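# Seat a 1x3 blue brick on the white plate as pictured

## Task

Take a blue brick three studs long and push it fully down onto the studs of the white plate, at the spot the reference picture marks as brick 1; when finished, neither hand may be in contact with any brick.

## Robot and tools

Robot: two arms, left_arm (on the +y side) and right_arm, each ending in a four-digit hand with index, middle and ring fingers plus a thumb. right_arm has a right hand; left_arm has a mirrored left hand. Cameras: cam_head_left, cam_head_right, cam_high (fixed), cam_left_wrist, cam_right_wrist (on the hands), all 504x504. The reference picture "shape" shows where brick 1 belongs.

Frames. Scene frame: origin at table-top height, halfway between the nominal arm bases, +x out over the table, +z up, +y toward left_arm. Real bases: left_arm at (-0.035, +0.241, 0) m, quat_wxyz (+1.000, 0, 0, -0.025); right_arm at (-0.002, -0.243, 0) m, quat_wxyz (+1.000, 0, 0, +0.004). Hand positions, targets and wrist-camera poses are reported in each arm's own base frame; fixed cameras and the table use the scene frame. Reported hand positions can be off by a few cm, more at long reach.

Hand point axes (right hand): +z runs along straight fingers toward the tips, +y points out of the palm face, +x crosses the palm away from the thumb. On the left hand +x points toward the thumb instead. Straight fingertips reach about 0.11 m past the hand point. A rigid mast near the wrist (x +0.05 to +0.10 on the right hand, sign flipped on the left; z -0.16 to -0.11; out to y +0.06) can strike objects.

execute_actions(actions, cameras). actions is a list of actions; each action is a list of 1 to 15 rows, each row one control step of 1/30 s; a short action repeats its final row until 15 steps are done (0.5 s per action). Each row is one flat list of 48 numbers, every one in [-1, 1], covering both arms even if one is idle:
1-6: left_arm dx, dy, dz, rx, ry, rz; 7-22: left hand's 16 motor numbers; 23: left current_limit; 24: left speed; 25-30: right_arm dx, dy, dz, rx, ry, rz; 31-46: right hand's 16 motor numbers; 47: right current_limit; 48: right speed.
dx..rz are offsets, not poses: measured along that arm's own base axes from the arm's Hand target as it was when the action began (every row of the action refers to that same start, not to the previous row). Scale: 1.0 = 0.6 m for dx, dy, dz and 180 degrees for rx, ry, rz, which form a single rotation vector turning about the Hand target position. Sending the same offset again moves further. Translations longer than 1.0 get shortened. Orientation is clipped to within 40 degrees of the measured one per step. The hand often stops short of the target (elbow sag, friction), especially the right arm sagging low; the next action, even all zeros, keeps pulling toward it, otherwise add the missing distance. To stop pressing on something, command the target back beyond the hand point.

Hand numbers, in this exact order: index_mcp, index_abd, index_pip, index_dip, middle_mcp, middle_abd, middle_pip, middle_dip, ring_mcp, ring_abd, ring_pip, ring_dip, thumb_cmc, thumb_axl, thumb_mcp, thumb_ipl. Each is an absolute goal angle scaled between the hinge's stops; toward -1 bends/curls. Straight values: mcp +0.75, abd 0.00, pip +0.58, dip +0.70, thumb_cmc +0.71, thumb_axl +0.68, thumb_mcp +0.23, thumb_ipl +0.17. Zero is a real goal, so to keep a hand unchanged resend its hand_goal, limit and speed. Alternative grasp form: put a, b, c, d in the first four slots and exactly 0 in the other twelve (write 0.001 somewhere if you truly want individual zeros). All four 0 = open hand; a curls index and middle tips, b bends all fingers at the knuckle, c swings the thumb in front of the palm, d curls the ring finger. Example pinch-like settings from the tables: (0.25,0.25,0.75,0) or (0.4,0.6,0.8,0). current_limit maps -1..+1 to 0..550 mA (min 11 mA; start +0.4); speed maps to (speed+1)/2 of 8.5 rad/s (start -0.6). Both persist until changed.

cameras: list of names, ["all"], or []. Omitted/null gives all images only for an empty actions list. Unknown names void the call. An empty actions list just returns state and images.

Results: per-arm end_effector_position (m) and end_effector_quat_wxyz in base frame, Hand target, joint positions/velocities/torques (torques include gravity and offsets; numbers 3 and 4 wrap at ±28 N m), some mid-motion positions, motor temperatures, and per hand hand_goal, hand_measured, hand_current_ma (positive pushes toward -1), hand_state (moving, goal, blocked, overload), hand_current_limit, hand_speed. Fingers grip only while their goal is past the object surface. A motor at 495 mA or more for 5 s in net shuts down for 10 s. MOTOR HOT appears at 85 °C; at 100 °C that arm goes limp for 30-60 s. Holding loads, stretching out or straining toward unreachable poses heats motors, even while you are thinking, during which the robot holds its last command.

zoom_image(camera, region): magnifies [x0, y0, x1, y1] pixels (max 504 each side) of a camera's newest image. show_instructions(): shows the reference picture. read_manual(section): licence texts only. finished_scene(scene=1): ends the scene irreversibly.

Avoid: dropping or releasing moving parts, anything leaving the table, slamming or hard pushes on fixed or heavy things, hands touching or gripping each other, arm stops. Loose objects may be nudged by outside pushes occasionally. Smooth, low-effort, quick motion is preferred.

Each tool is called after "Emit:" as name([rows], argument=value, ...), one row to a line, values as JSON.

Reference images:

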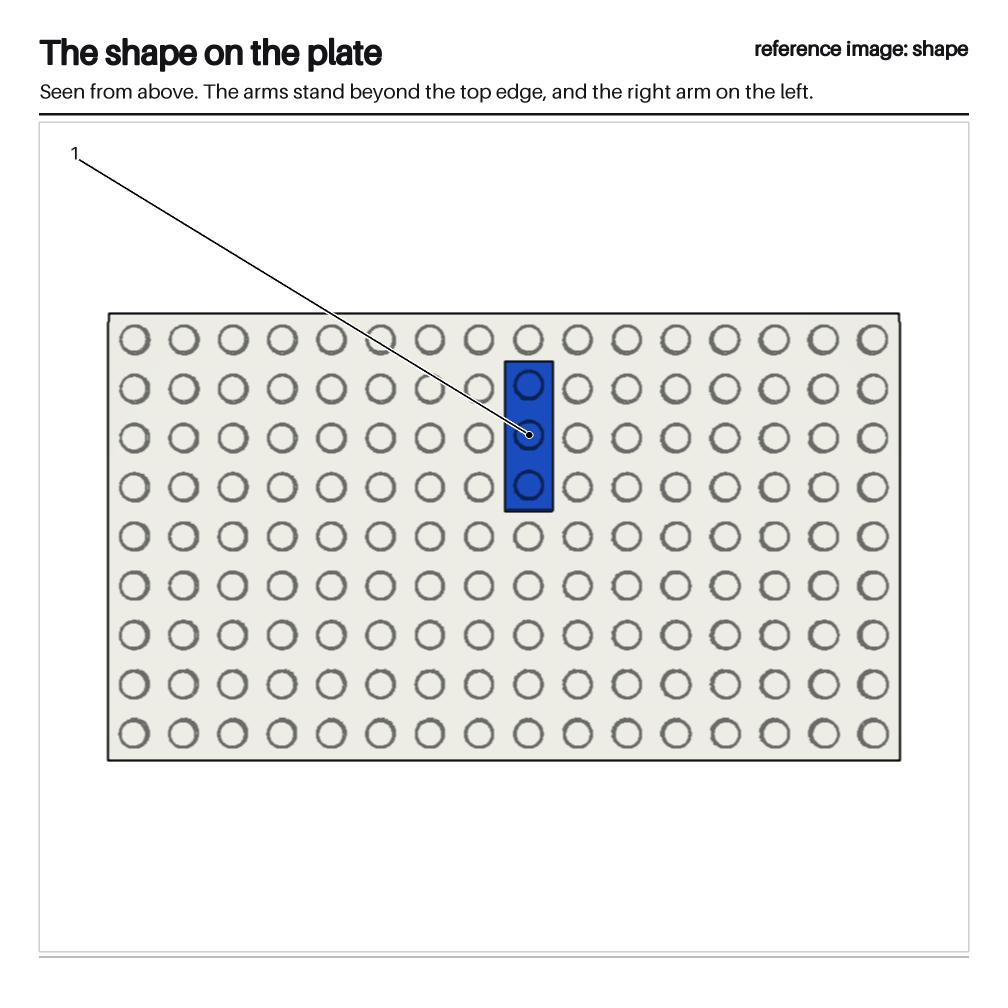

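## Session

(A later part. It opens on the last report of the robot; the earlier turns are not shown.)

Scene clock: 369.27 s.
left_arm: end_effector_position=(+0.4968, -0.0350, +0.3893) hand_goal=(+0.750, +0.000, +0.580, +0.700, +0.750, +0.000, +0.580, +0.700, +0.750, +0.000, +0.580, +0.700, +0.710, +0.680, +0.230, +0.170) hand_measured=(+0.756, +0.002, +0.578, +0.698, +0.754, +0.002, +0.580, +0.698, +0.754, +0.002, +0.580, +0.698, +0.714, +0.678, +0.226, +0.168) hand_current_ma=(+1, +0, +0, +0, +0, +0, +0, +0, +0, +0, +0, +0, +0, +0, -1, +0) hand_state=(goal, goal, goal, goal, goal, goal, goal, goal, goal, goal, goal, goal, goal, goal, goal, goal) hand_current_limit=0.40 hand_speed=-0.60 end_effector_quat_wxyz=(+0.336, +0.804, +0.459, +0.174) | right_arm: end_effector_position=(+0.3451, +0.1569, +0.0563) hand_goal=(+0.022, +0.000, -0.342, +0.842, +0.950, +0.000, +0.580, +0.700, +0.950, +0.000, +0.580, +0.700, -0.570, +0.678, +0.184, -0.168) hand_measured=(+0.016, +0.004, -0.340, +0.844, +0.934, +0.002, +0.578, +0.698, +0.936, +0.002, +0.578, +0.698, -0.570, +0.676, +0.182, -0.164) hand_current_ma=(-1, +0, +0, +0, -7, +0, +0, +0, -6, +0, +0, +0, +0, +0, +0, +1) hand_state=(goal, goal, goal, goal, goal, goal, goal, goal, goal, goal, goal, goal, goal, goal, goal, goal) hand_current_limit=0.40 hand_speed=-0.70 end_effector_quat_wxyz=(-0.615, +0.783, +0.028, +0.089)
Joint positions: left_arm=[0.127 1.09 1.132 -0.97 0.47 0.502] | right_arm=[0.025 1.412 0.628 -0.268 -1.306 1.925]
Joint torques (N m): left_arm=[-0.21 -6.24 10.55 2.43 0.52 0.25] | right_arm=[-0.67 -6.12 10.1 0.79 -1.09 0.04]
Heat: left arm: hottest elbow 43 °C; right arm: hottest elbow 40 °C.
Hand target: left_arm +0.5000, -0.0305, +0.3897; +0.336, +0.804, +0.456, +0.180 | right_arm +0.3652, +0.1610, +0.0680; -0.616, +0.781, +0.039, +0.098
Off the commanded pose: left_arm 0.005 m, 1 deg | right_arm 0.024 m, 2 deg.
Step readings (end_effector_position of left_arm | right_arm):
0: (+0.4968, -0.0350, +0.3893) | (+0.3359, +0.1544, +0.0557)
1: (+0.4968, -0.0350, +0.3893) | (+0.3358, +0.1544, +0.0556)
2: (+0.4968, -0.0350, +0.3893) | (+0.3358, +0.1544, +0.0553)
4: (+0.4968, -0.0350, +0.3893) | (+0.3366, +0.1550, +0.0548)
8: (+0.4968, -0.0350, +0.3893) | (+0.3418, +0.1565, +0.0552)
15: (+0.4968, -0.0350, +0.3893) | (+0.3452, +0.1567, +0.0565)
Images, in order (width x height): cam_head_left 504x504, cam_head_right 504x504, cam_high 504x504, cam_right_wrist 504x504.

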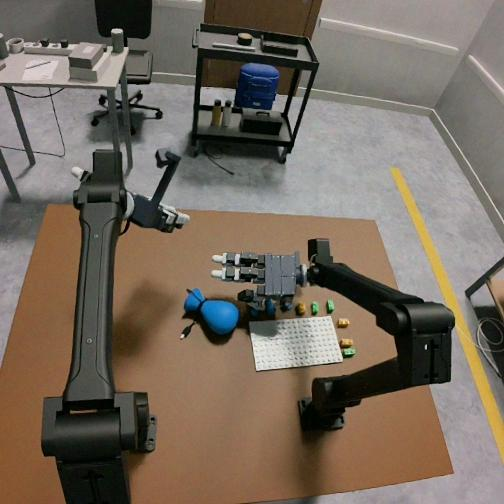

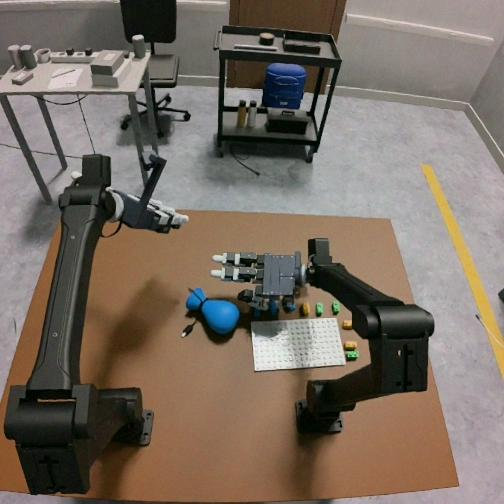

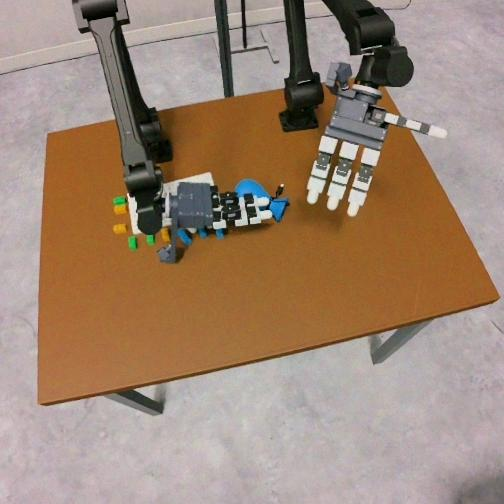

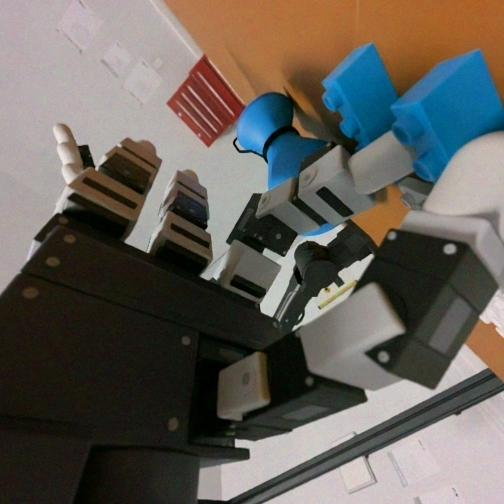

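Emit:
execute_actions([
  [[0,0,0,0,0,0,0,0,0,0,0,0,0,0,0,0,0,0,0,0,0,0,0.4,-0.6,0.01,0.001,0.008,0,0,0,0.022,0,-0.343,0.841,0.95,0,0.58,0.7,0.95,0,0.58,0.7,-0.571,0.677,0.183,-0.168,0.4,-0.7]],
], cameras=["cam_head_left","cam_head_right","cam_high","cam_right_wrist"])

Emit:
zoom_image(camera="cam_head_left", region=[242, 280, 302, 328])

Emit:
zoom_image(camera="cam_right_wrist", region=[304, 0, 504, 200])

Scene clock: 372.20 s.
left_arm: end_effector_position=(+0.4968, -0.0350, +0.3893) hand_goal=(+0.750, +0.000, +0.580, +0.700, +0.750, +0.000, +0.580, +0.700, +0.750, +0.000, +0.580, +0.700, +0.710, +0.680, +0.230, +0.170) hand_measured=(+0.756, +0.002, +0.578, +0.698, +0.754, +0.002, +0.580, +0.698, +0.754, +0.002, +0.580, +0.698, +0.714, +0.678, +0.226, +0.168) hand_current_ma=(+1, +0, +0, +0, +0, +0, +0, +0, +0, +0, +0, +0, +0, +0, -1, +0) hand_state=(goal, goal, goal, goal, goal, goal, goal, goal, goal, goal, goal, goal, goal, goal, goal, goal) hand_current_limit=0.40 hand_speed=-0.60 end_effector_quat_wxyz=(+0.336, +0.804, +0.459, +0.174) | right_arm: end_effector_position=(+0.3535, +0.1576, +0.0612) hand_goal=(+0.022, +0.000, -0.342, +0.842, +0.950, +0.000, +0.580, +0.700, +0.950, +0.000, +0.580, +0.700, -0.570, +0.678, +0.184, -0.168) hand_measured=(+0.016, +0.004, -0.340, +0.844, +0.934, +0.002, +0.578, +0.698, +0.936, +0.002, +0.578, +0.698, -0.570, +0.676, +0.182, -0.164) hand_current_ma=(-1, +0, +0, +0, -7, +0, +0, +0, -6, +0, +0, +0, +0, +0, +0, +1) hand_state=(goal, goal, goal, goal, goal, goal, goal, goal, goal, goal, goal, goal, goal, goal, goal, goal) hand_current_limit=0.40 hand_speed=-0.70 end_effector_quat_wxyz=(-0.615, +0.782, +0.033, +0.095)
Joint positions: left_arm=[0.127 1.09 1.132 -0.97 0.47 0.502] | right_arm=[0.026 1.416 0.648 -0.268 -1.306 1.927]
Joint torques (N m): left_arm=[-0.26 -6.3 10.54 2.43 0.53 0.25] | right_arm=[-0.56 -6.77 10.21 0.38 -1.06 0.09]
Heat: left arm: hottest elbow 43 °C; right arm: hottest elbow 40 °C.
Hand target: left_arm +0.5000, -0.0305, +0.3897; +0.336, +0.804, +0.456, +0.180 | right_arm +0.3711, +0.1617, +0.0728; -0.616, +0.781, +0.039, +0.098
Off the commanded pose: left_arm 0.005 m, 1 deg | right_arm 0.021 m, 1 deg.
Step readings (end_effector_position of left_arm | right_arm):
0: (+0.4968, -0.0350, +0.3893) | (+0.3451, +0.1569, +0.0563)
1: (+0.4968, -0.0350, +0.3893) | (+0.3451, +0.1569, +0.0563)
2: (+0.4968, -0.0350, +0.3893) | (+0.3455, +0.1569, +0.0565)
4: (+0.4968, -0.0350, +0.3893) | (+0.3469, +0.1570, +0.0573)
8: (+0.4968, -0.0350, +0.3893) | (+0.3516, +0.1573, +0.0603)
15: (+0.4968, -0.0350, +0.3893) | (+0.3537, +0.1575, +0.0618)
Images, in order (width x height): cam_head_left 504x504, cam_head_right 504x504, cam_high 504x504, cam_right_wrist 504x504.

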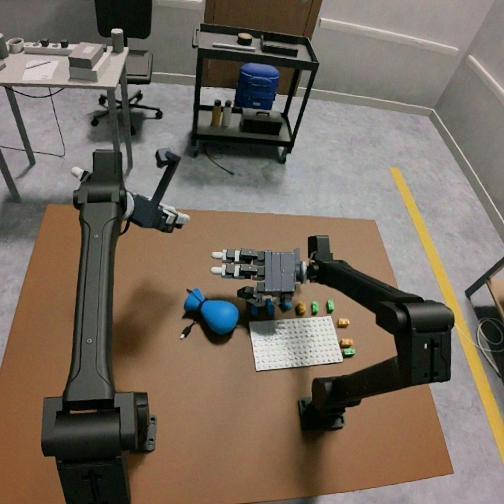

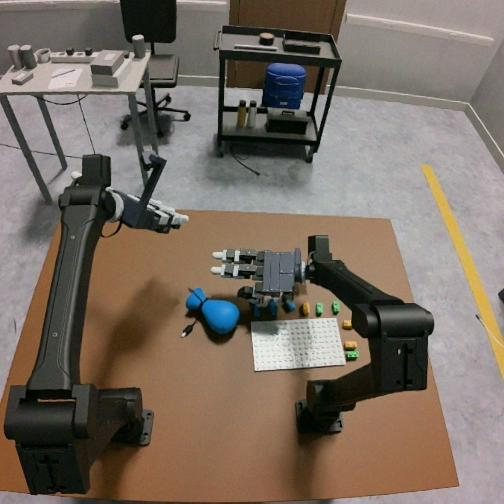

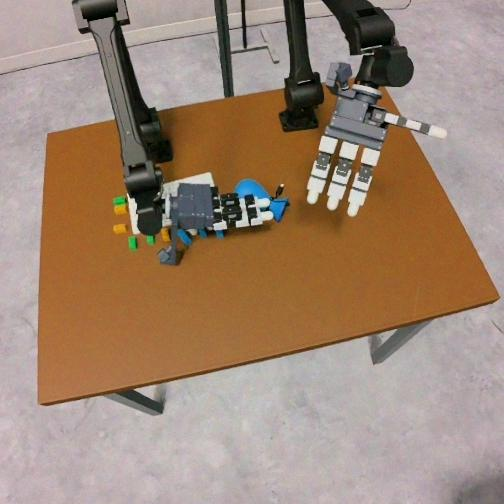

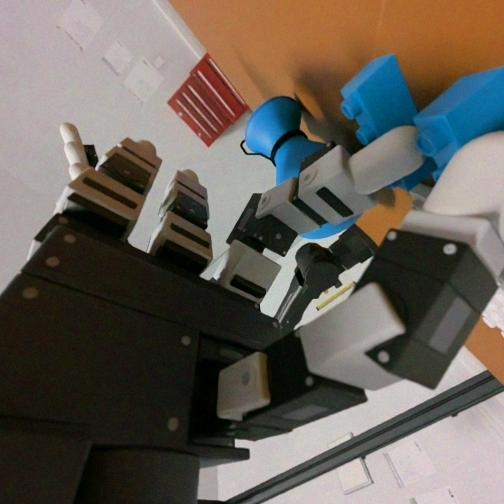

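Scaled by 8.400 from the camera's 504x504 image, which has a finer 720x720 frame.

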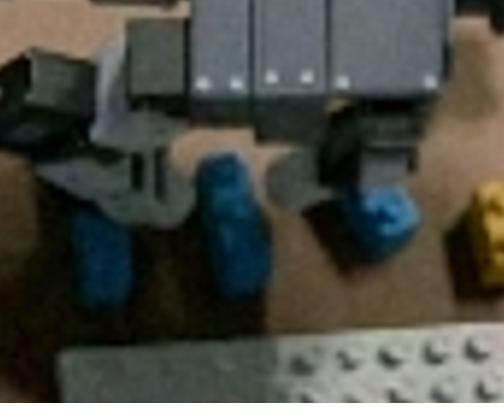

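Scaled by 2.520 from the camera's 504x504 image, which has a finer 720x720 frame.

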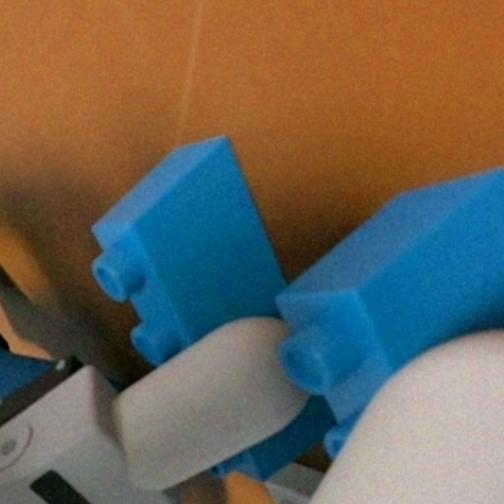

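Emit:
execute_actions([
  [[0,0,0,0,0,0,0,0,0,0,0,0,0,0,0,0,0,0,0,0,0,0,0.4,-0.6,0,0,0,0,0,0,-0.011,0,-0.285,0.841,0.95,0,0.58,0.7,0.95,0,0.58,0.7,-0.571,0.677,0.093,0.001,0.4,-0.8]],
  [[0,0,0,0,0,0,0,0,0,0,0,0,0,0,0,0,0,0,0,0,0,0,0.4,-0.6,0,0,0,0,0,0,-0.011,0,-0.285,0.841,0.95,0,0.58,0.7,0.95,0,0.58,0.7,-0.571,0.677,0.093,0.001,0.4,-0.8]],
  [[0,0,0,0,0,0,0,0,0,0,0,0,0,0,0,0,0,0,0,0,0,0,0.4,-0.6,0,0,0,0,0,0,-0.08,0,-0.285,0.841,0.95,0,0.58,0.7,0.95,0,0.58,0.7,-0.571,0.677,0.02,0.001,0.4,-0.92]],
], cameras=["cam_head_left","cam_head_right","cam_high","cam_right_wrist"])

Emit:
zoom_image(camera="cam_head_left", region=[242, 280, 302, 328])

Emit:
zoom_image(camera="cam_right_wrist", region=[304, 0, 504, 200])

Scene clock: 378.53 s.
left_arm: end_effector_position=(+0.4968, -0.0350, +0.3893) hand_goal=(+0.750, +0.000, +0.580, +0.700, +0.750, +0.000, +0.580, +0.700, +0.750, +0.000, +0.580, +0.700, +0.710, +0.680, +0.230, +0.170) hand_measured=(+0.756, +0.002, +0.578, +0.698, +0.754, +0.002, +0.580, +0.698, +0.754, +0.002, +0.580, +0.698, +0.714, +0.678, +0.226, +0.168) hand_current_ma=(+1, +0, +0, +0, +0, +0, +0, +0, +0, +0, +0, +0, +0, +0, -1, +0) hand_state=(goal, goal, goal, goal, goal, goal, goal, goal, goal, goal, goal, goal, goal, goal, goal, goal) hand_current_limit=0.40 hand_speed=-0.60 end_effector_quat_wxyz=(+0.336, +0.804, +0.459, +0.174) | right_arm: end_effector_position=(+0.3534, +0.1576, +0.0613) hand_goal=(-0.080, +0.000, -0.284, +0.842, +0.950, +0.000, +0.580, +0.700, +0.950, +0.000, +0.580, +0.700, -0.570, +0.678, +0.020, +0.002) hand_measured=(-0.058, +0.004, -0.280, +0.844, +0.934, +0.002, +0.578, +0.698, +0.936, +0.002, +0.578, +0.698, -0.570, +0.676, +0.052, +0.008) hand_current_ma=(+13, +0, +1, +0, -7, +0, +0, +0, -6, +0, +0, +0, +0, +0, +36, +2) hand_state=(blocked, goal, goal, goal, goal, goal, goal, goal, goal, goal, goal, goal, goal, goal, blocked, goal) hand_current_limit=0.40 hand_speed=-0.92 end_effector_quat_wxyz=(-0.615, +0.782, +0.032, +0.094)
Joint positions: left_arm=[0.127 1.09 1.132 -0.97 0.47 0.502] | right_arm=[0.026 1.416 0.648 -0.268 -1.306 1.928]
Joint torques (N m): left_arm=[-0.26 -6.3 10.54 2.44 0.53 0.25] | right_arm=[-0.32 -6.77 10.21 0.36 -1.05 0.07]
Heat: left arm: hottest elbow 43 °C; right arm: hottest elbow 40 °C.
Hand target: left_arm +0.5000, -0.0305, +0.3897; +0.336, +0.804, +0.456, +0.180 | right_arm +0.3711, +0.1616, +0.0728; -0.616, +0.781, +0.039, +0.098
Off the commanded pose: left_arm 0.005 m, 1 deg | right_arm 0.021 m, 1 deg.
Step readings (end_effector_position of left_arm | right_arm):
0: (+0.4968, -0.0350, +0.3893) | (+0.3535, +0.1576, +0.0612)
1: (+0.4968, -0.0350, +0.3893) | (+0.3535, +0.1576, +0.0612)
2: (+0.4968, -0.0350, +0.3893) | (+0.3535, +0.1576, +0.0612)
4: (+0.4968, -0.0350, +0.3893) | (+0.3535, +0.1576, +0.0612)
8: (+0.4968, -0.0350, +0.3893) | (+0.3535, +0.1576, +0.0612)
15: (+0.4968, -0.0350, +0.3893) | (+0.3535, +0.1576, +0.0612)
16: (+0.4968, -0.0350, +0.3893) | (+0.3535, +0.1576, +0.0612)
17: (+0.4968, -0.0350, +0.3893) | (+0.3535, +0.1576, +0.0612)
19: (+0.4968, -0.0350, +0.3893) | (+0.3535, +0.1576, +0.0612)
23: (+0.4968, -0.0350, +0.3893) | (+0.3535, +0.1576, +0.0612)
30: (+0.4968, -0.0350, +0.3893) | (+0.3535, +0.1576, +0.0612)
31: (+0.4968, -0.0350, +0.3893) | (+0.3535, +0.1576, +0.0612)
32: (+0.4968, -0.0350, +0.3893) | (+0.3535, +0.1576, +0.0612)
34: (+0.4968, -0.0350, +0.3893) | (+0.3535, +0.1576, +0.0612)
38: (+0.4968, -0.0350, +0.3893) | (+0.3535, +0.1576, +0.0612)
45: (+0.4968, -0.0350, +0.3893) | (+0.3534, +0.1576, +0.0613)
Images, in order (width x height): cam_head_left 504x504, cam_head_right 504x504, cam_high 504x504, cam_right_wrist 504x504.

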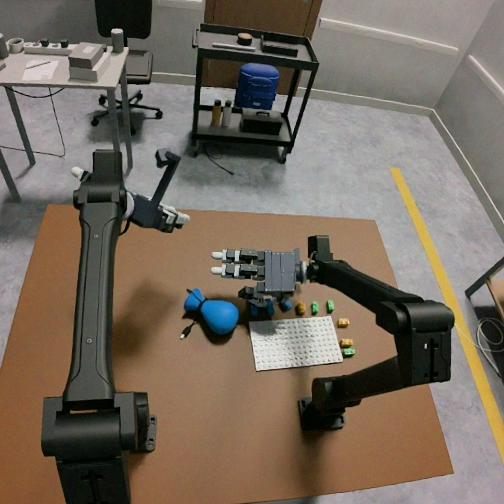

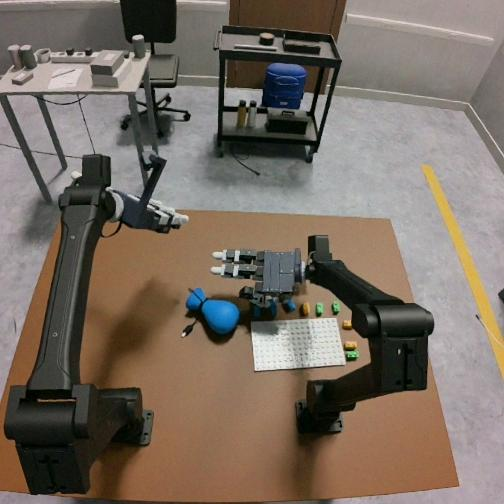

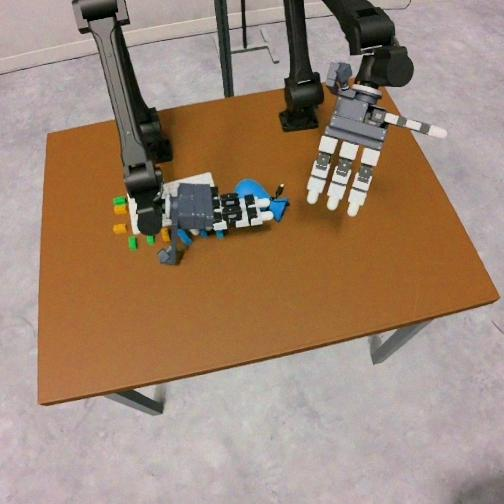

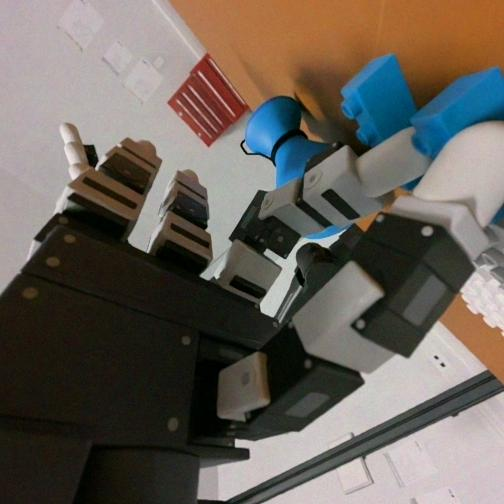

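Scaled by 8.400 from the camera's 504x504 image, which has a finer 720x720 frame.

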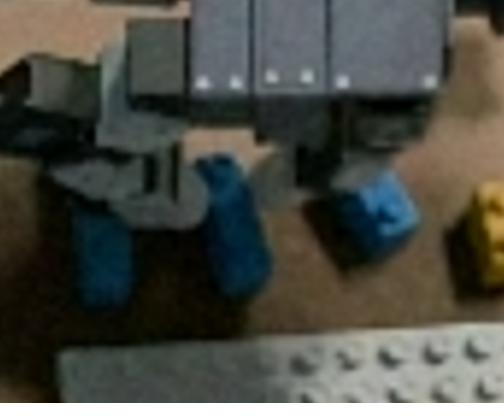

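Scaled by 2.520 from the camera's 504x504 image, which has a finer 720x720 frame.

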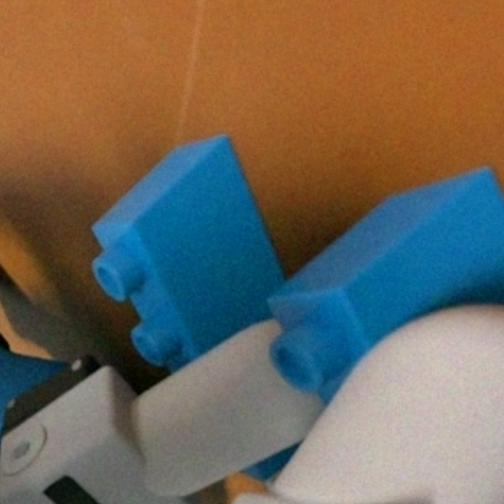

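Emit:
zoom_image(camera="cam_right_wrist", region=[384, 40, 504, 160])

Scaled by 4.200 from the camera's 504x504 image, which has a finer 720x720 frame.

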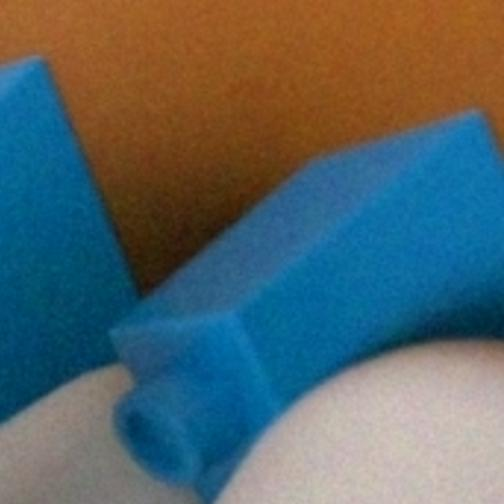

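Emit:
execute_actions([
  [[0,0,0,0,0,0,0,0,0,0,0,0,0,0,0,0,0,0,0,0,0,0,0.4,-0.6,0,0,0,0,0,0,-0.011,0,-0.285,0.841,0.95,0,0.58,0.7,0.95,0,0.58,0.7,-0.571,0.677,0.093,0.001,0.4,-0.8]],
  [[0,0,0,0,0,0,0,0,0,0,0,0,0,0,0,0,0,0,0,0,0,0,0.4,-0.6,-0.034,-0.002,-0.018,0,0,0,-0.011,0,-0.285,0.841,0.95,0,0.58,0.7,0.95,0,0.58,0.7,-0.571,0.677,0.093,0.001,0.4,-0.8]],
], cameras=["cam_head_left","cam_right_wrist"])

Emit:
zoom_image(camera="cam_right_wrist", region=[384, 40, 504, 160])

Emit:
zoom_image(camera="cam_head_left", region=[242, 280, 302, 328])

Scene clock: 388.80 s.
left_arm: end_effector_position=(+0.4968, -0.0350, +0.3893) hand_goal=(+0.750, +0.000, +0.580, +0.700, +0.750, +0.000, +0.580, +0.700, +0.750, +0.000, +0.580, +0.700, +0.710, +0.680, +0.230, +0.170) hand_measured=(+0.756, +0.002, +0.578, +0.698, +0.754, +0.002, +0.580, +0.698, +0.754, +0.002, +0.580, +0.698, +0.714, +0.678, +0.226, +0.168) hand_current_ma=(+1, +0, +0, +0, +0, +0, +0, +0, +0, +0, +0, +0, +0, +0, -1, +0) hand_state=(goal, goal, goal, goal, goal, goal, goal, goal, goal, goal, goal, goal, goal, goal, goal, goal) hand_current_limit=0.40 hand_speed=-0.60 end_effector_quat_wxyz=(+0.336, +0.804, +0.459, +0.174) | right_arm: end_effector_position=(+0.3519, +0.1576, +0.0599) hand_goal=(-0.010, +0.000, -0.284, +0.842, +0.950, +0.000, +0.580, +0.700, +0.950, +0.000, +0.580, +0.700, -0.570, +0.678, +0.094, +0.002) hand_measured=(-0.018, +0.004, -0.280, +0.844, +0.934, +0.002, +0.578, +0.698, +0.936, +0.002, +0.578, +0.698, -0.570, +0.676, +0.092, +0.004) hand_current_ma=(-2, +0, +1, +0, -7, +0, +0, +0, -6, +0, +0, +0, +0, +0, +0, +0) hand_state=(goal, goal, goal, goal, goal, goal, goal, goal, goal, goal, goal, goal, goal, goal, goal, goal) hand_current_limit=0.40 hand_speed=-0.80 end_effector_quat_wxyz=(-0.615, +0.782, +0.032, +0.094)
Joint positions: left_arm=[0.127 1.09 1.132 -0.97 0.47 0.502] | right_arm=[0.026 1.416 0.643 -0.264 -1.306 1.928]
Joint torques (N m): left_arm=[-0.32 -6.3 10.52 2.45 0.53 0.26] | right_arm=[-0.62 -8.47 5.85 1.42 -1.1 -0.01]
Heat: left arm: hottest elbow 43 °C; right arm: hottest elbow 40 °C.
Hand target: left_arm +0.5000, -0.0305, +0.3897; +0.336, +0.804, +0.456, +0.180 | right_arm +0.3506, +0.1604, +0.0620; -0.616, +0.781, +0.039, +0.098
Off the commanded pose: left_arm 0.005 m, 1 deg | right_arm 0.004 m, 1 deg.
Step readings (end_effector_position of left_arm | right_arm):
0: (+0.4968, -0.0350, +0.3893) | (+0.3534, +0.1576, +0.0613)
1: (+0.4968, -0.0350, +0.3893) | (+0.3534, +0.1576, +0.0613)
2: (+0.4968, -0.0350, +0.3893) | (+0.3534, +0.1576, +0.0613)
4: (+0.4968, -0.0350, +0.3893) | (+0.3534, +0.1576, +0.0613)
8: (+0.4968, -0.0350, +0.3893) | (+0.3534, +0.1576, +0.0613)
15: (+0.4968, -0.0350, +0.3893) | (+0.3534, +0.1576, +0.0613)
16: (+0.4968, -0.0350, +0.3893) | (+0.3534, +0.1576, +0.0613)
17: (+0.4968, -0.0350, +0.3893) | (+0.3534, +0.1576, +0.0613)
19: (+0.4968, -0.0350, +0.3893) | (+0.3534, +0.1576, +0.0613)
23: (+0.4968, -0.0350, +0.3893) | (+0.3535, +0.1576, +0.0613)
30: (+0.4968, -0.0350, +0.3893) | (+0.3539, +0.1577, +0.0613)
Images, in order (width x height): cam_head_left 504x504, cam_right_wrist 504x504.

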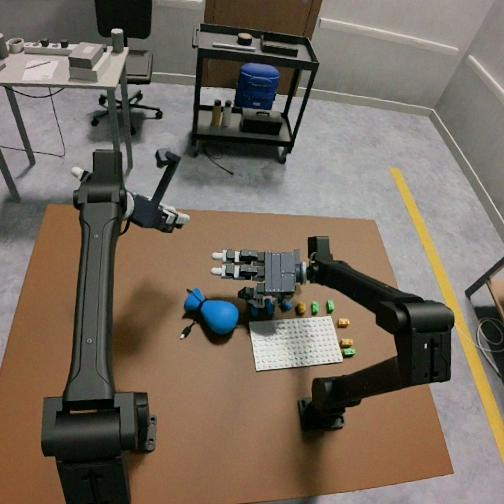

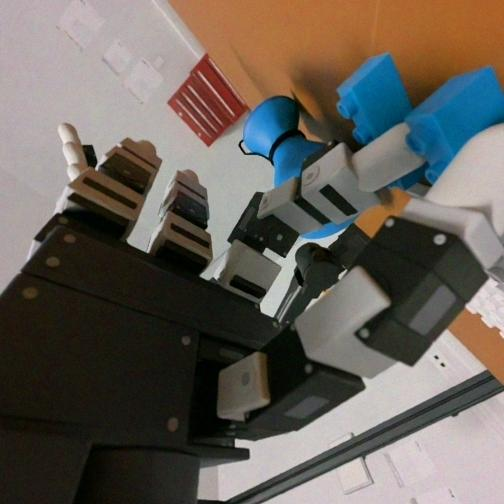

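Scaled by 4.200 from the camera's 504x504 image, which has a finer 720x720 frame.

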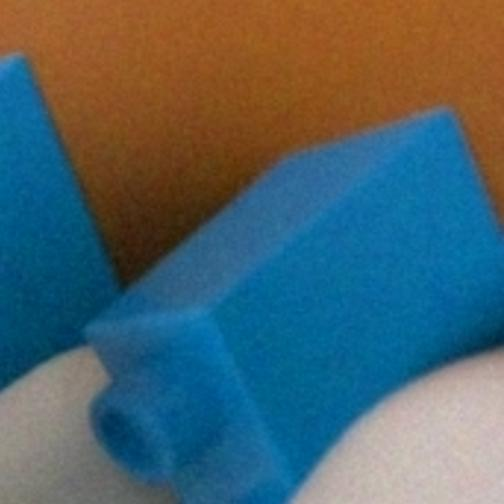

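Scaled by 8.400 from the camera's 504x504 image, which has a finer 720x720 frame.

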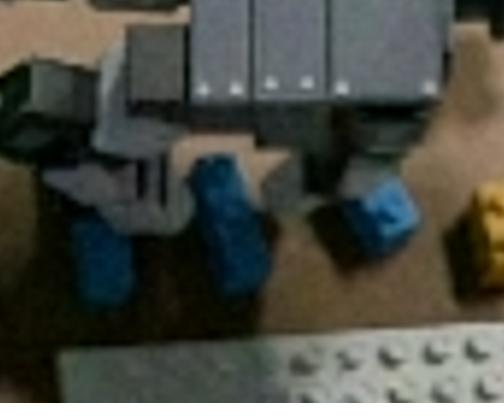

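Emit:
execute_actions([
  [[0,0,0,0,0,0,0,0,0,0,0,0,0,0,0,0,0,0,0,0,0,0,0.4,-0.6,-0.009,0,-0.007,0,0,0,-0.011,0,-0.285,0.841,0.95,0,0.58,0.7,0.95,0,0.58,0.7,-0.571,0.677,0.093,0.001,0.4,-0.8]],
], cameras=["cam_head_left","cam_right_wrist"])

Emit:
zoom_image(camera="cam_right_wrist", region=[384, 40, 504, 160])

Scene clock: 391.03 s.
left_arm: end_effector_position=(+0.4968, -0.0350, +0.3893) hand_goal=(+0.750, +0.000, +0.580, +0.700, +0.750, +0.000, +0.580, +0.700, +0.750, +0.000, +0.580, +0.700, +0.710, +0.680, +0.230, +0.170) hand_measured=(+0.756, +0.002, +0.578, +0.698, +0.754, +0.002, +0.580, +0.698, +0.754, +0.002, +0.580, +0.698, +0.714, +0.678, +0.226, +0.168) hand_current_ma=(+1, +0, +0, +0, +0, +0, +0, +0, +0, +0, +0, +0, +0, +0, -1, +0) hand_state=(goal, goal, goal, goal, goal, goal, goal, goal, goal, goal, goal, goal, goal, goal, goal, goal) hand_current_limit=0.40 hand_speed=-0.60 end_effector_quat_wxyz=(+0.336, +0.804, +0.459, +0.174) | right_arm: end_effector_position=(+0.3466, +0.1575, +0.0547) hand_goal=(-0.010, +0.000, -0.284, +0.842, +0.950, +0.000, +0.580, +0.700, +0.950, +0.000, +0.580, +0.700, -0.570, +0.678, +0.094, +0.002) hand_measured=(-0.018, +0.004, -0.280, +0.844, +0.934, +0.002, +0.578, +0.698, +0.936, +0.002, +0.578, +0.698, -0.570, +0.676, +0.092, +0.004) hand_current_ma=(-2, +0, +1, +0, -7, +0, +0, +0, -6, +0, +0, +0, +0, +0, +0, +0) hand_state=(goal, goal, goal, goal, goal, goal, goal, goal, goal, goal, goal, goal, goal, goal, goal, goal) hand_current_limit=0.40 hand_speed=-0.80 end_effector_quat_wxyz=(-0.615, +0.782, +0.031, +0.093)
Joint positions: left_arm=[0.127 1.09 1.132 -0.97 0.47 0.502] | right_arm=[0.026 1.416 0.624 -0.247 -1.306 1.928]
Joint torques (N m): left_arm=[-0.26 -6.24 10.54 2.43 0.53 0.26] | right_arm=[-0.5 -8.53 5.71 1.44 -1.1 0]
Heat: left arm: hottest elbow 43 °C; right arm: hottest elbow 40 °C.
Hand target: left_arm +0.5000, -0.0305, +0.3897; +0.336, +0.804, +0.456, +0.180 | right_arm +0.3453, +0.1604, +0.0578; -0.616, +0.781, +0.039, +0.098
Off the commanded pose: left_arm 0.005 m, 1 deg | right_arm 0.004 m, 1 deg.
Step readings (end_effector_position of left_arm | right_arm):
0: (+0.4968, -0.0350, +0.3893) | (+0.3519, +0.1576, +0.0599)
1: (+0.4968, -0.0350, +0.3893) | (+0.3519, +0.1576, +0.0599)
2: (+0.4968, -0.0350, +0.3893) | (+0.3518, +0.1576, +0.0596)
4: (+0.4968, -0.0350, +0.3893) | (+0.3508, +0.1576, +0.0585)
8: (+0.4968, -0.0350, +0.3893) | (+0.3468, +0.1575, +0.0553)
15: (+0.4968, -0.0350, +0.3893) | (+0.3465, +0.1575, +0.0547)
Images, in order (width x height): cam_head_left 504x504, cam_right_wrist 504x504.

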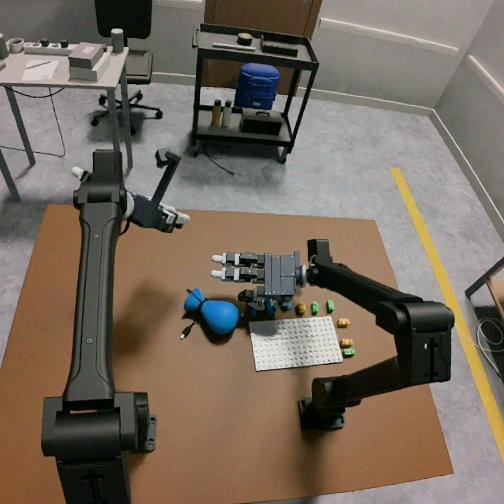

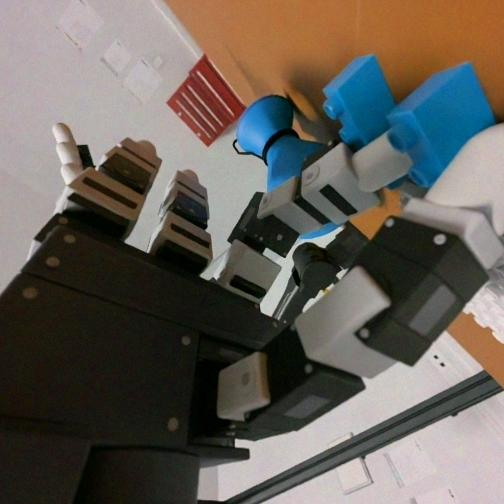

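Scaled by 4.200 from the camera's 504x504 image, which has a finer 720x720 frame.

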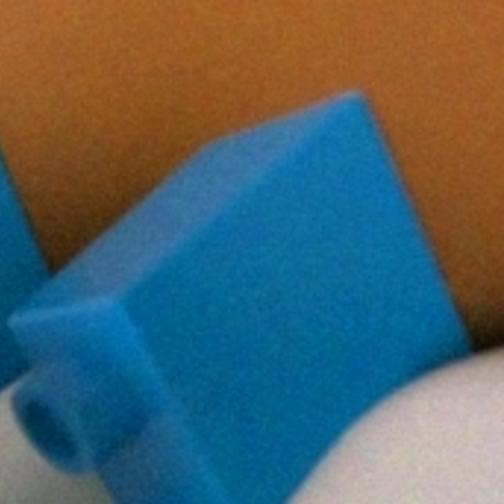

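Emit:
execute_actions([
  [[0,0,0,0,0,0,0,0,0,0,0,0,0,0,0,0,0,0,0,0,0,0,0.4,-0.6,0,0,0,0,0,0,0.022,0,-0.343,0.841,0.95,0,0.58,0.7,0.95,0,0.58,0.7,-0.571,0.677,0.183,-0.168,0.4,-0.8]],
  [[0,0,0,0,0,0,0,0,0,0,0,0,0,0,0,0,0,0,0,0,0,0,0.4,-0.6,0,0,0,0,0,0,-0.02,0,-0.343,0.841,0.95,0,0.58,0.7,0.95,0,0.58,0.7,-0.571,0.677,0.1,-0.168,0.4,-0.9]],
  [[0,0,0,0,0,0,0,0,0,0,0,0,0,0,0,0,0,0,0,0,0,0,0.4,-0.6,0,0,0,0,0,0,-0.08,0,-0.343,0.841,0.95,0,0.58,0.7,0.95,0,0.58,0.7,-0.571,0.677,0.05,-0.168,0.4,-0.9]],
], cameras=["cam_head_left","cam_right_wrist"])

Emit:
zoom_image(camera="cam_right_wrist", region=[384, 40, 504, 160])

Emit:
zoom_image(camera="cam_head_left", region=[242, 280, 302, 328])

Scene clock: 395.77 s.
left_arm: end_effector_position=(+0.4968, -0.0350, +0.3893) hand_goal=(+0.750, +0.000, +0.580, +0.700, +0.750, +0.000, +0.580, +0.700, +0.750, +0.000, +0.580, +0.700, +0.710, +0.680, +0.230, +0.170) hand_measured=(+0.756, +0.002, +0.578, +0.698, +0.754, +0.002, +0.580, +0.698, +0.754, +0.002, +0.580, +0.698, +0.714, +0.678, +0.226, +0.168) hand_current_ma=(+1, +0, +0, +0, +0, +0, +0, +0, +0, +0, +0, +0, +0, +0, -1, +0) hand_state=(goal, goal, goal, goal, goal, goal, goal, goal, goal, goal, goal, goal, goal, goal, goal, goal) hand_current_limit=0.40 hand_speed=-0.60 end_effector_quat_wxyz=(+0.336, +0.804, +0.459, +0.174) | right_arm: end_effector_position=(+0.3467, +0.1576, +0.0555) hand_goal=(-0.080, +0.000, -0.342, +0.842, +0.950, +0.000, +0.580, +0.700, +0.950, +0.000, +0.580, +0.700, -0.570, +0.678, +0.050, -0.168) hand_measured=(-0.012, +0.004, -0.328, +0.848, +0.934, +0.002, +0.578, +0.698, +0.936, +0.002, +0.578, +0.698, -0.574, +0.676, +0.110, -0.154) hand_current_ma=(+100, +0, +5, +1, -7, +0, +0, +0, -6, +0, +0, +0, -1, +0, +113, +9) hand_state=(blocked, goal, goal, goal, goal, goal, goal, goal, goal, goal, goal, goal, goal, goal, blocked, goal) hand_current_limit=0.40 hand_speed=-0.90 end_effector_quat_wxyz=(-0.616, +0.782, +0.032, +0.094)
Joint positions: left_arm=[0.127 1.09 1.132 -0.97 0.47 0.502] | right_arm=[0.026 1.414 0.624 -0.246 -1.307 1.928]
Joint torques (N m): left_arm=[-0.26 -6.24 10.52 2.44 0.53 0.26] | right_arm=[-0.56 -8.41 5.71 1.44 -1.05 0]
Heat: left arm: hottest elbow 43 °C; right arm: hottest elbow 40 °C.
Hand target: left_arm +0.5000, -0.0305, +0.3897; +0.336, +0.804, +0.456, +0.180 | right_arm +0.3453, +0.1605, +0.0578; -0.616, +0.781, +0.039, +0.098
Off the commanded pose: left_arm 0.005 m, 1 deg | right_arm 0.004 m, 1 deg.
Step readings (end_effector_position of left_arm | right_arm):
0: (+0.4968, -0.0350, +0.3893) | (+0.3467, +0.1575, +0.0547)
1: (+0.4968, -0.0350, +0.3893) | (+0.3467, +0.1575, +0.0547)
2: (+0.4968, -0.0350, +0.3893) | (+0.3467, +0.1575, +0.0547)
4: (+0.4968, -0.0350, +0.3893) | (+0.3467, +0.1575, +0.0547)
8: (+0.4968, -0.0350, +0.3893) | (+0.3467, +0.1575, +0.0547)
15: (+0.4968, -0.0350, +0.3893) | (+0.3467, +0.1575, +0.0547)
16: (+0.4968, -0.0350, +0.3893) | (+0.3467, +0.1575, +0.0547)
17: (+0.4968, -0.0350, +0.3893) | (+0.3467, +0.1575, +0.0547)
19: (+0.4968, -0.0350, +0.3893) | (+0.3467, +0.1575, +0.0547)
23: (+0.4968, -0.0350, +0.3893) | (+0.3467, +0.1575, +0.0547)
30: (+0.4968, -0.0350, +0.3893) | (+0.3467, +0.1575, +0.0547)
31: (+0.4968, -0.0350, +0.3893) | (+0.3467, +0.1575, +0.0547)
32: (+0.4968, -0.0350, +0.3893) | (+0.3467, +0.1575, +0.0547)
34: (+0.4968, -0.0350, +0.3893) | (+0.3467, +0.1575, +0.0549)
38: (+0.4968, -0.0350, +0.3893) | (+0.3467, +0.1576, +0.0554)
45: (+0.4968, -0.0350, +0.3893) | (+0.3467, +0.1576, +0.0555)
Images, in order (width x height): cam_head_left 504x504, cam_right_wrist 504x504.

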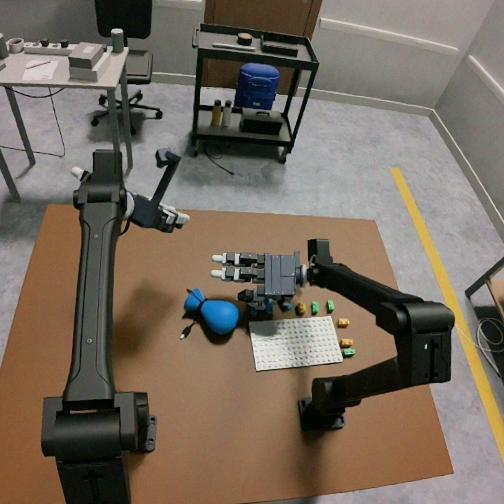

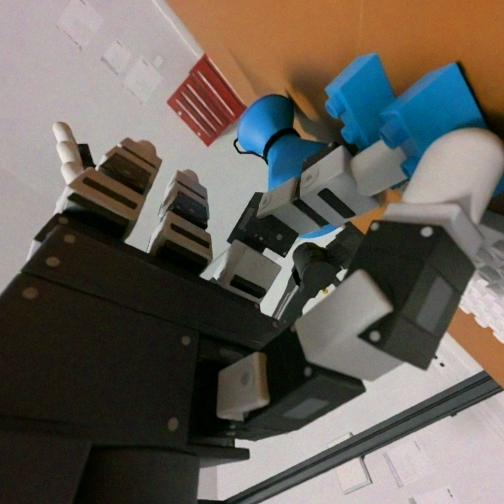

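Scaled by 4.200 from the camera's 504x504 image, which has a finer 720x720 frame.

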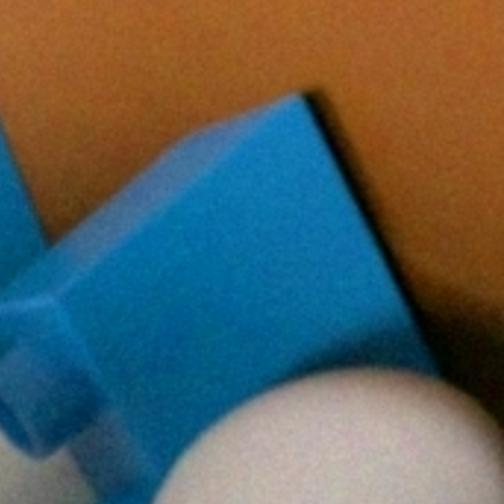

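Scaled by 8.400 from the camera's 504x504 image, which has a finer 720x720 frame.

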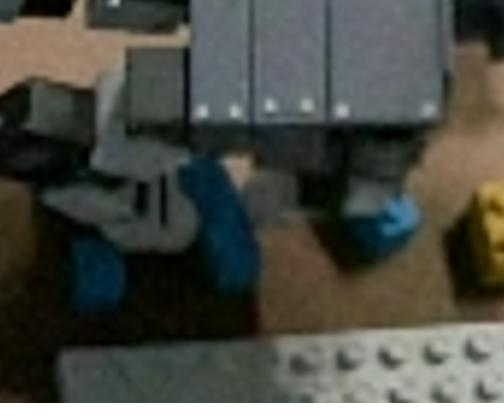

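Emit:
execute_actions([
  [[0,0,0,0,0,0,0,0,0,0,0,0,0,0,0,0,0,0,0,0,0,0,0.4,-0.6,0,0,0,0,0,0,-0.15,0,-0.343,0.841,0.95,0,0.58,0.7,0.95,0,0.58,0.7,-0.571,0.677,0,-0.168,0.4,-0.9]],
  [[0,0,0,0,0,0,0,0,0,0,0,0,0,0,0,0,0,0,0,0,0,0,0.4,-0.6,0,0,0.025,0,0,0,-0.15,0,-0.343,0.841,0.95,0,0.58,0.7,0.95,0,0.58,0.7,-0.571,0.677,0,-0.168,0.4,-0.9]],
  [[0,0,0,0,0,0,0,0,0,0,0,0,0,0,0,0,0,0,0,0,0,0,0.4,-0.6,0,0,0.04,0,0,0,-0.15,0,-0.343,0.841,0.95,0,0.58,0.7,0.95,0,0.58,0.7,-0.571,0.677,0,-0.168,0.4,-0.9]],
], cameras=["cam_head_left","cam_head_right","cam_right_wrist"])

Emit:
zoom_image(camera="cam_right_wrist", region=[384, 40, 504, 160])

Emit:
zoom_image(camera="cam_head_left", region=[242, 280, 302, 328])

Emit:
zoom_image(camera="cam_head_right", region=[242, 280, 302, 328])

Scene clock: 403.53 s.
left_arm: end_effector_position=(+0.4968, -0.0350, +0.3893) hand_goal=(+0.750, +0.000, +0.580, +0.700, +0.750, +0.000, +0.580, +0.700, +0.750, +0.000, +0.580, +0.700, +0.710, +0.680, +0.230, +0.170) hand_measured=(+0.756, +0.002, +0.578, +0.698, +0.754, +0.002, +0.580, +0.698, +0.754, +0.002, +0.580, +0.698, +0.714, +0.678, +0.226, +0.168) hand_current_ma=(+1, +0, +0, +0, +0, +0, +0, +0, +0, +0, +0, +0, +0, +0, -1, +0) hand_state=(goal, goal, goal, goal, goal, goal, goal, goal, goal, goal, goal, goal, goal, goal, goal, goal) hand_current_limit=0.40 hand_speed=-0.60 end_effector_quat_wxyz=(+0.336, +0.804, +0.459, +0.174) | right_arm: end_effector_position=(+0.3312, +0.1575, +0.0807) hand_goal=(-0.150, +0.000, -0.342, +0.842, +0.950, +0.000, +0.580, +0.700, +0.950, +0.000, +0.580, +0.700, -0.570, +0.678, +0.000, -0.168) hand_measured=(-0.016, +0.008, -0.302, +0.860, +0.934, +0.002, +0.578, +0.698, +0.936, +0.002, +0.578, +0.698, -0.582, +0.676, +0.086, -0.144) hand_current_ma=(+335, +1, +34, +8, -7, +0, +0, +0, -6, +0, +0, +0, -4, +0, +212, +23) hand_state=(blocked, goal, blocked, goal, goal, goal, goal, goal, goal, goal, goal, goal, goal, goal, blocked, blocked) hand_current_limit=0.40 hand_speed=-0.90 end_effector_quat_wxyz=(-0.616, +0.782, +0.026, +0.086)
Joint positions: left_arm=[0.127 1.09 1.132 -0.97 0.47 0.502] | right_arm=[0.027 1.319 0.624 -0.356 -1.308 1.934]
Joint torques (N m): left_arm=[-0.26 -6.3 10.54 2.43 0.52 0.24] | right_arm=[-0.56 -7.47 9.72 0.46 -1 0.01]
Heat: left arm: hottest elbow 43 °C; right arm: hottest elbow 39 °C.
Hand target: left_arm +0.5000, -0.0305, +0.3897; +0.336, +0.804, +0.456, +0.180 | right_arm +0.3453, +0.1604, +0.0967; -0.616, +0.781, +0.039, +0.098
Off the commanded pose: left_arm 0.005 m, 1 deg | right_arm 0.022 m, 2 deg.
Step readings (end_effector_position of left_arm | right_arm):
0: (+0.4968, -0.0350, +0.3893) | (+0.3467, +0.1576, +0.0555)
1: (+0.4968, -0.0350, +0.3893) | (+0.3467, +0.1576, +0.0555)
2: (+0.4968, -0.0350, +0.3893) | (+0.3467, +0.1576, +0.0555)
4: (+0.4968, -0.0350, +0.3893) | (+0.3467, +0.1576, +0.0557)
8: (+0.4968, -0.0350, +0.3893) | (+0.3467, +0.1578, +0.0563)
15: (+0.4968, -0.0350, +0.3893) | (+0.3467, +0.1579, +0.0563)
16: (+0.4968, -0.0350, +0.3893) | (+0.3467, +0.1579, +0.0565)
17: (+0.4968, -0.0350, +0.3893) | (+0.3468, +0.1579, +0.0568)
19: (+0.4968, -0.0350, +0.3893) | (+0.3465, +0.1579, +0.0584)
23: (+0.4968, -0.0350, +0.3893) | (+0.3453, +0.1579, +0.0635)
30: (+0.4968, -0.0350, +0.3893) | (+0.3441, +0.1578, +0.0657)
31: (+0.4968, -0.0350, +0.3893) | (+0.3439, +0.1578, +0.0657)
32: (+0.4968, -0.0350, +0.3893) | (+0.3426, +0.1578, +0.0660)
34: (+0.4968, -0.0350, +0.3893) | (+0.3396, +0.1577, +0.0684)
38: (+0.4968, -0.0350, +0.3893) | (+0.3358, +0.1576, +0.0779)
45: (+0.4968, -0.0350, +0.3893) | (+0.3322, +0.1576, +0.0809)
Images, in order (width x height): cam_head_left 504x504, cam_head_right 504x504, cam_right_wrist 504x504.

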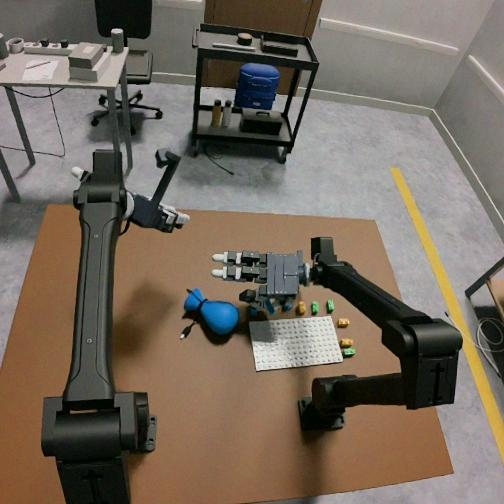

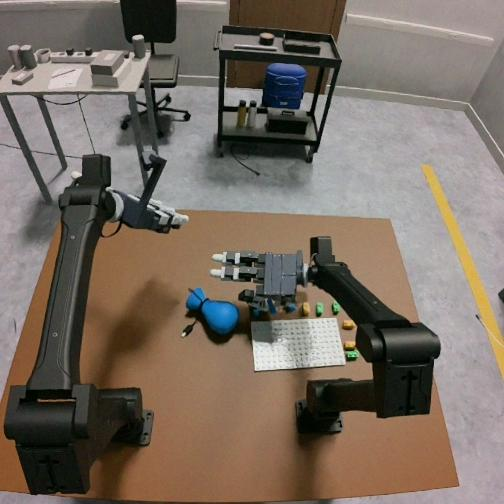

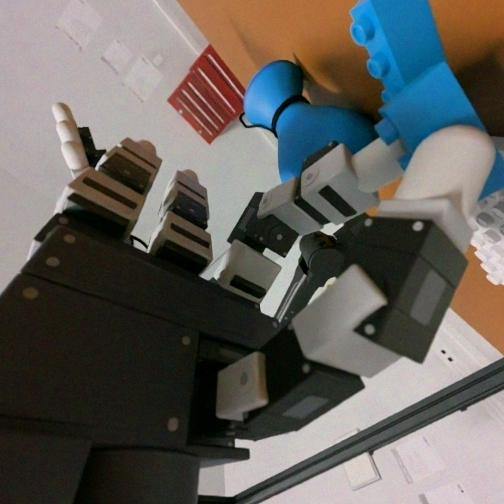

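Scaled by 4.200 from the camera's 504x504 image, which has a finer 720x720 frame.

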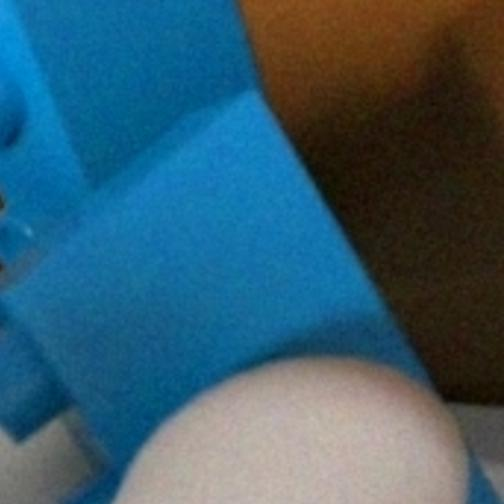

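Scaled by 8.400 from the camera's 504x504 image, which has a finer 720x720 frame.

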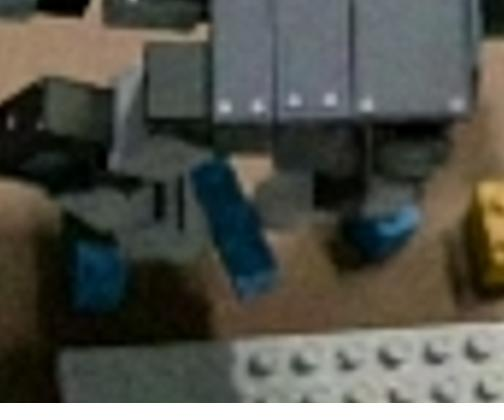

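Scaled by 8.400 from the camera's 504x504 image, which has a finer 720x720 frame.

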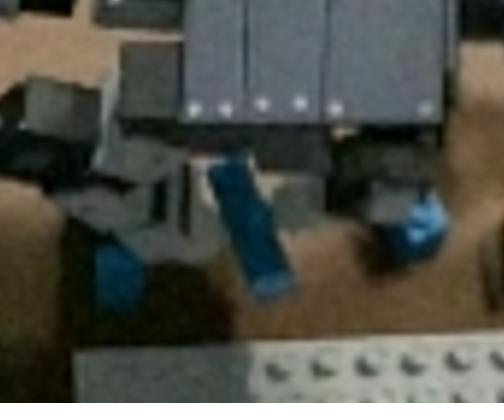

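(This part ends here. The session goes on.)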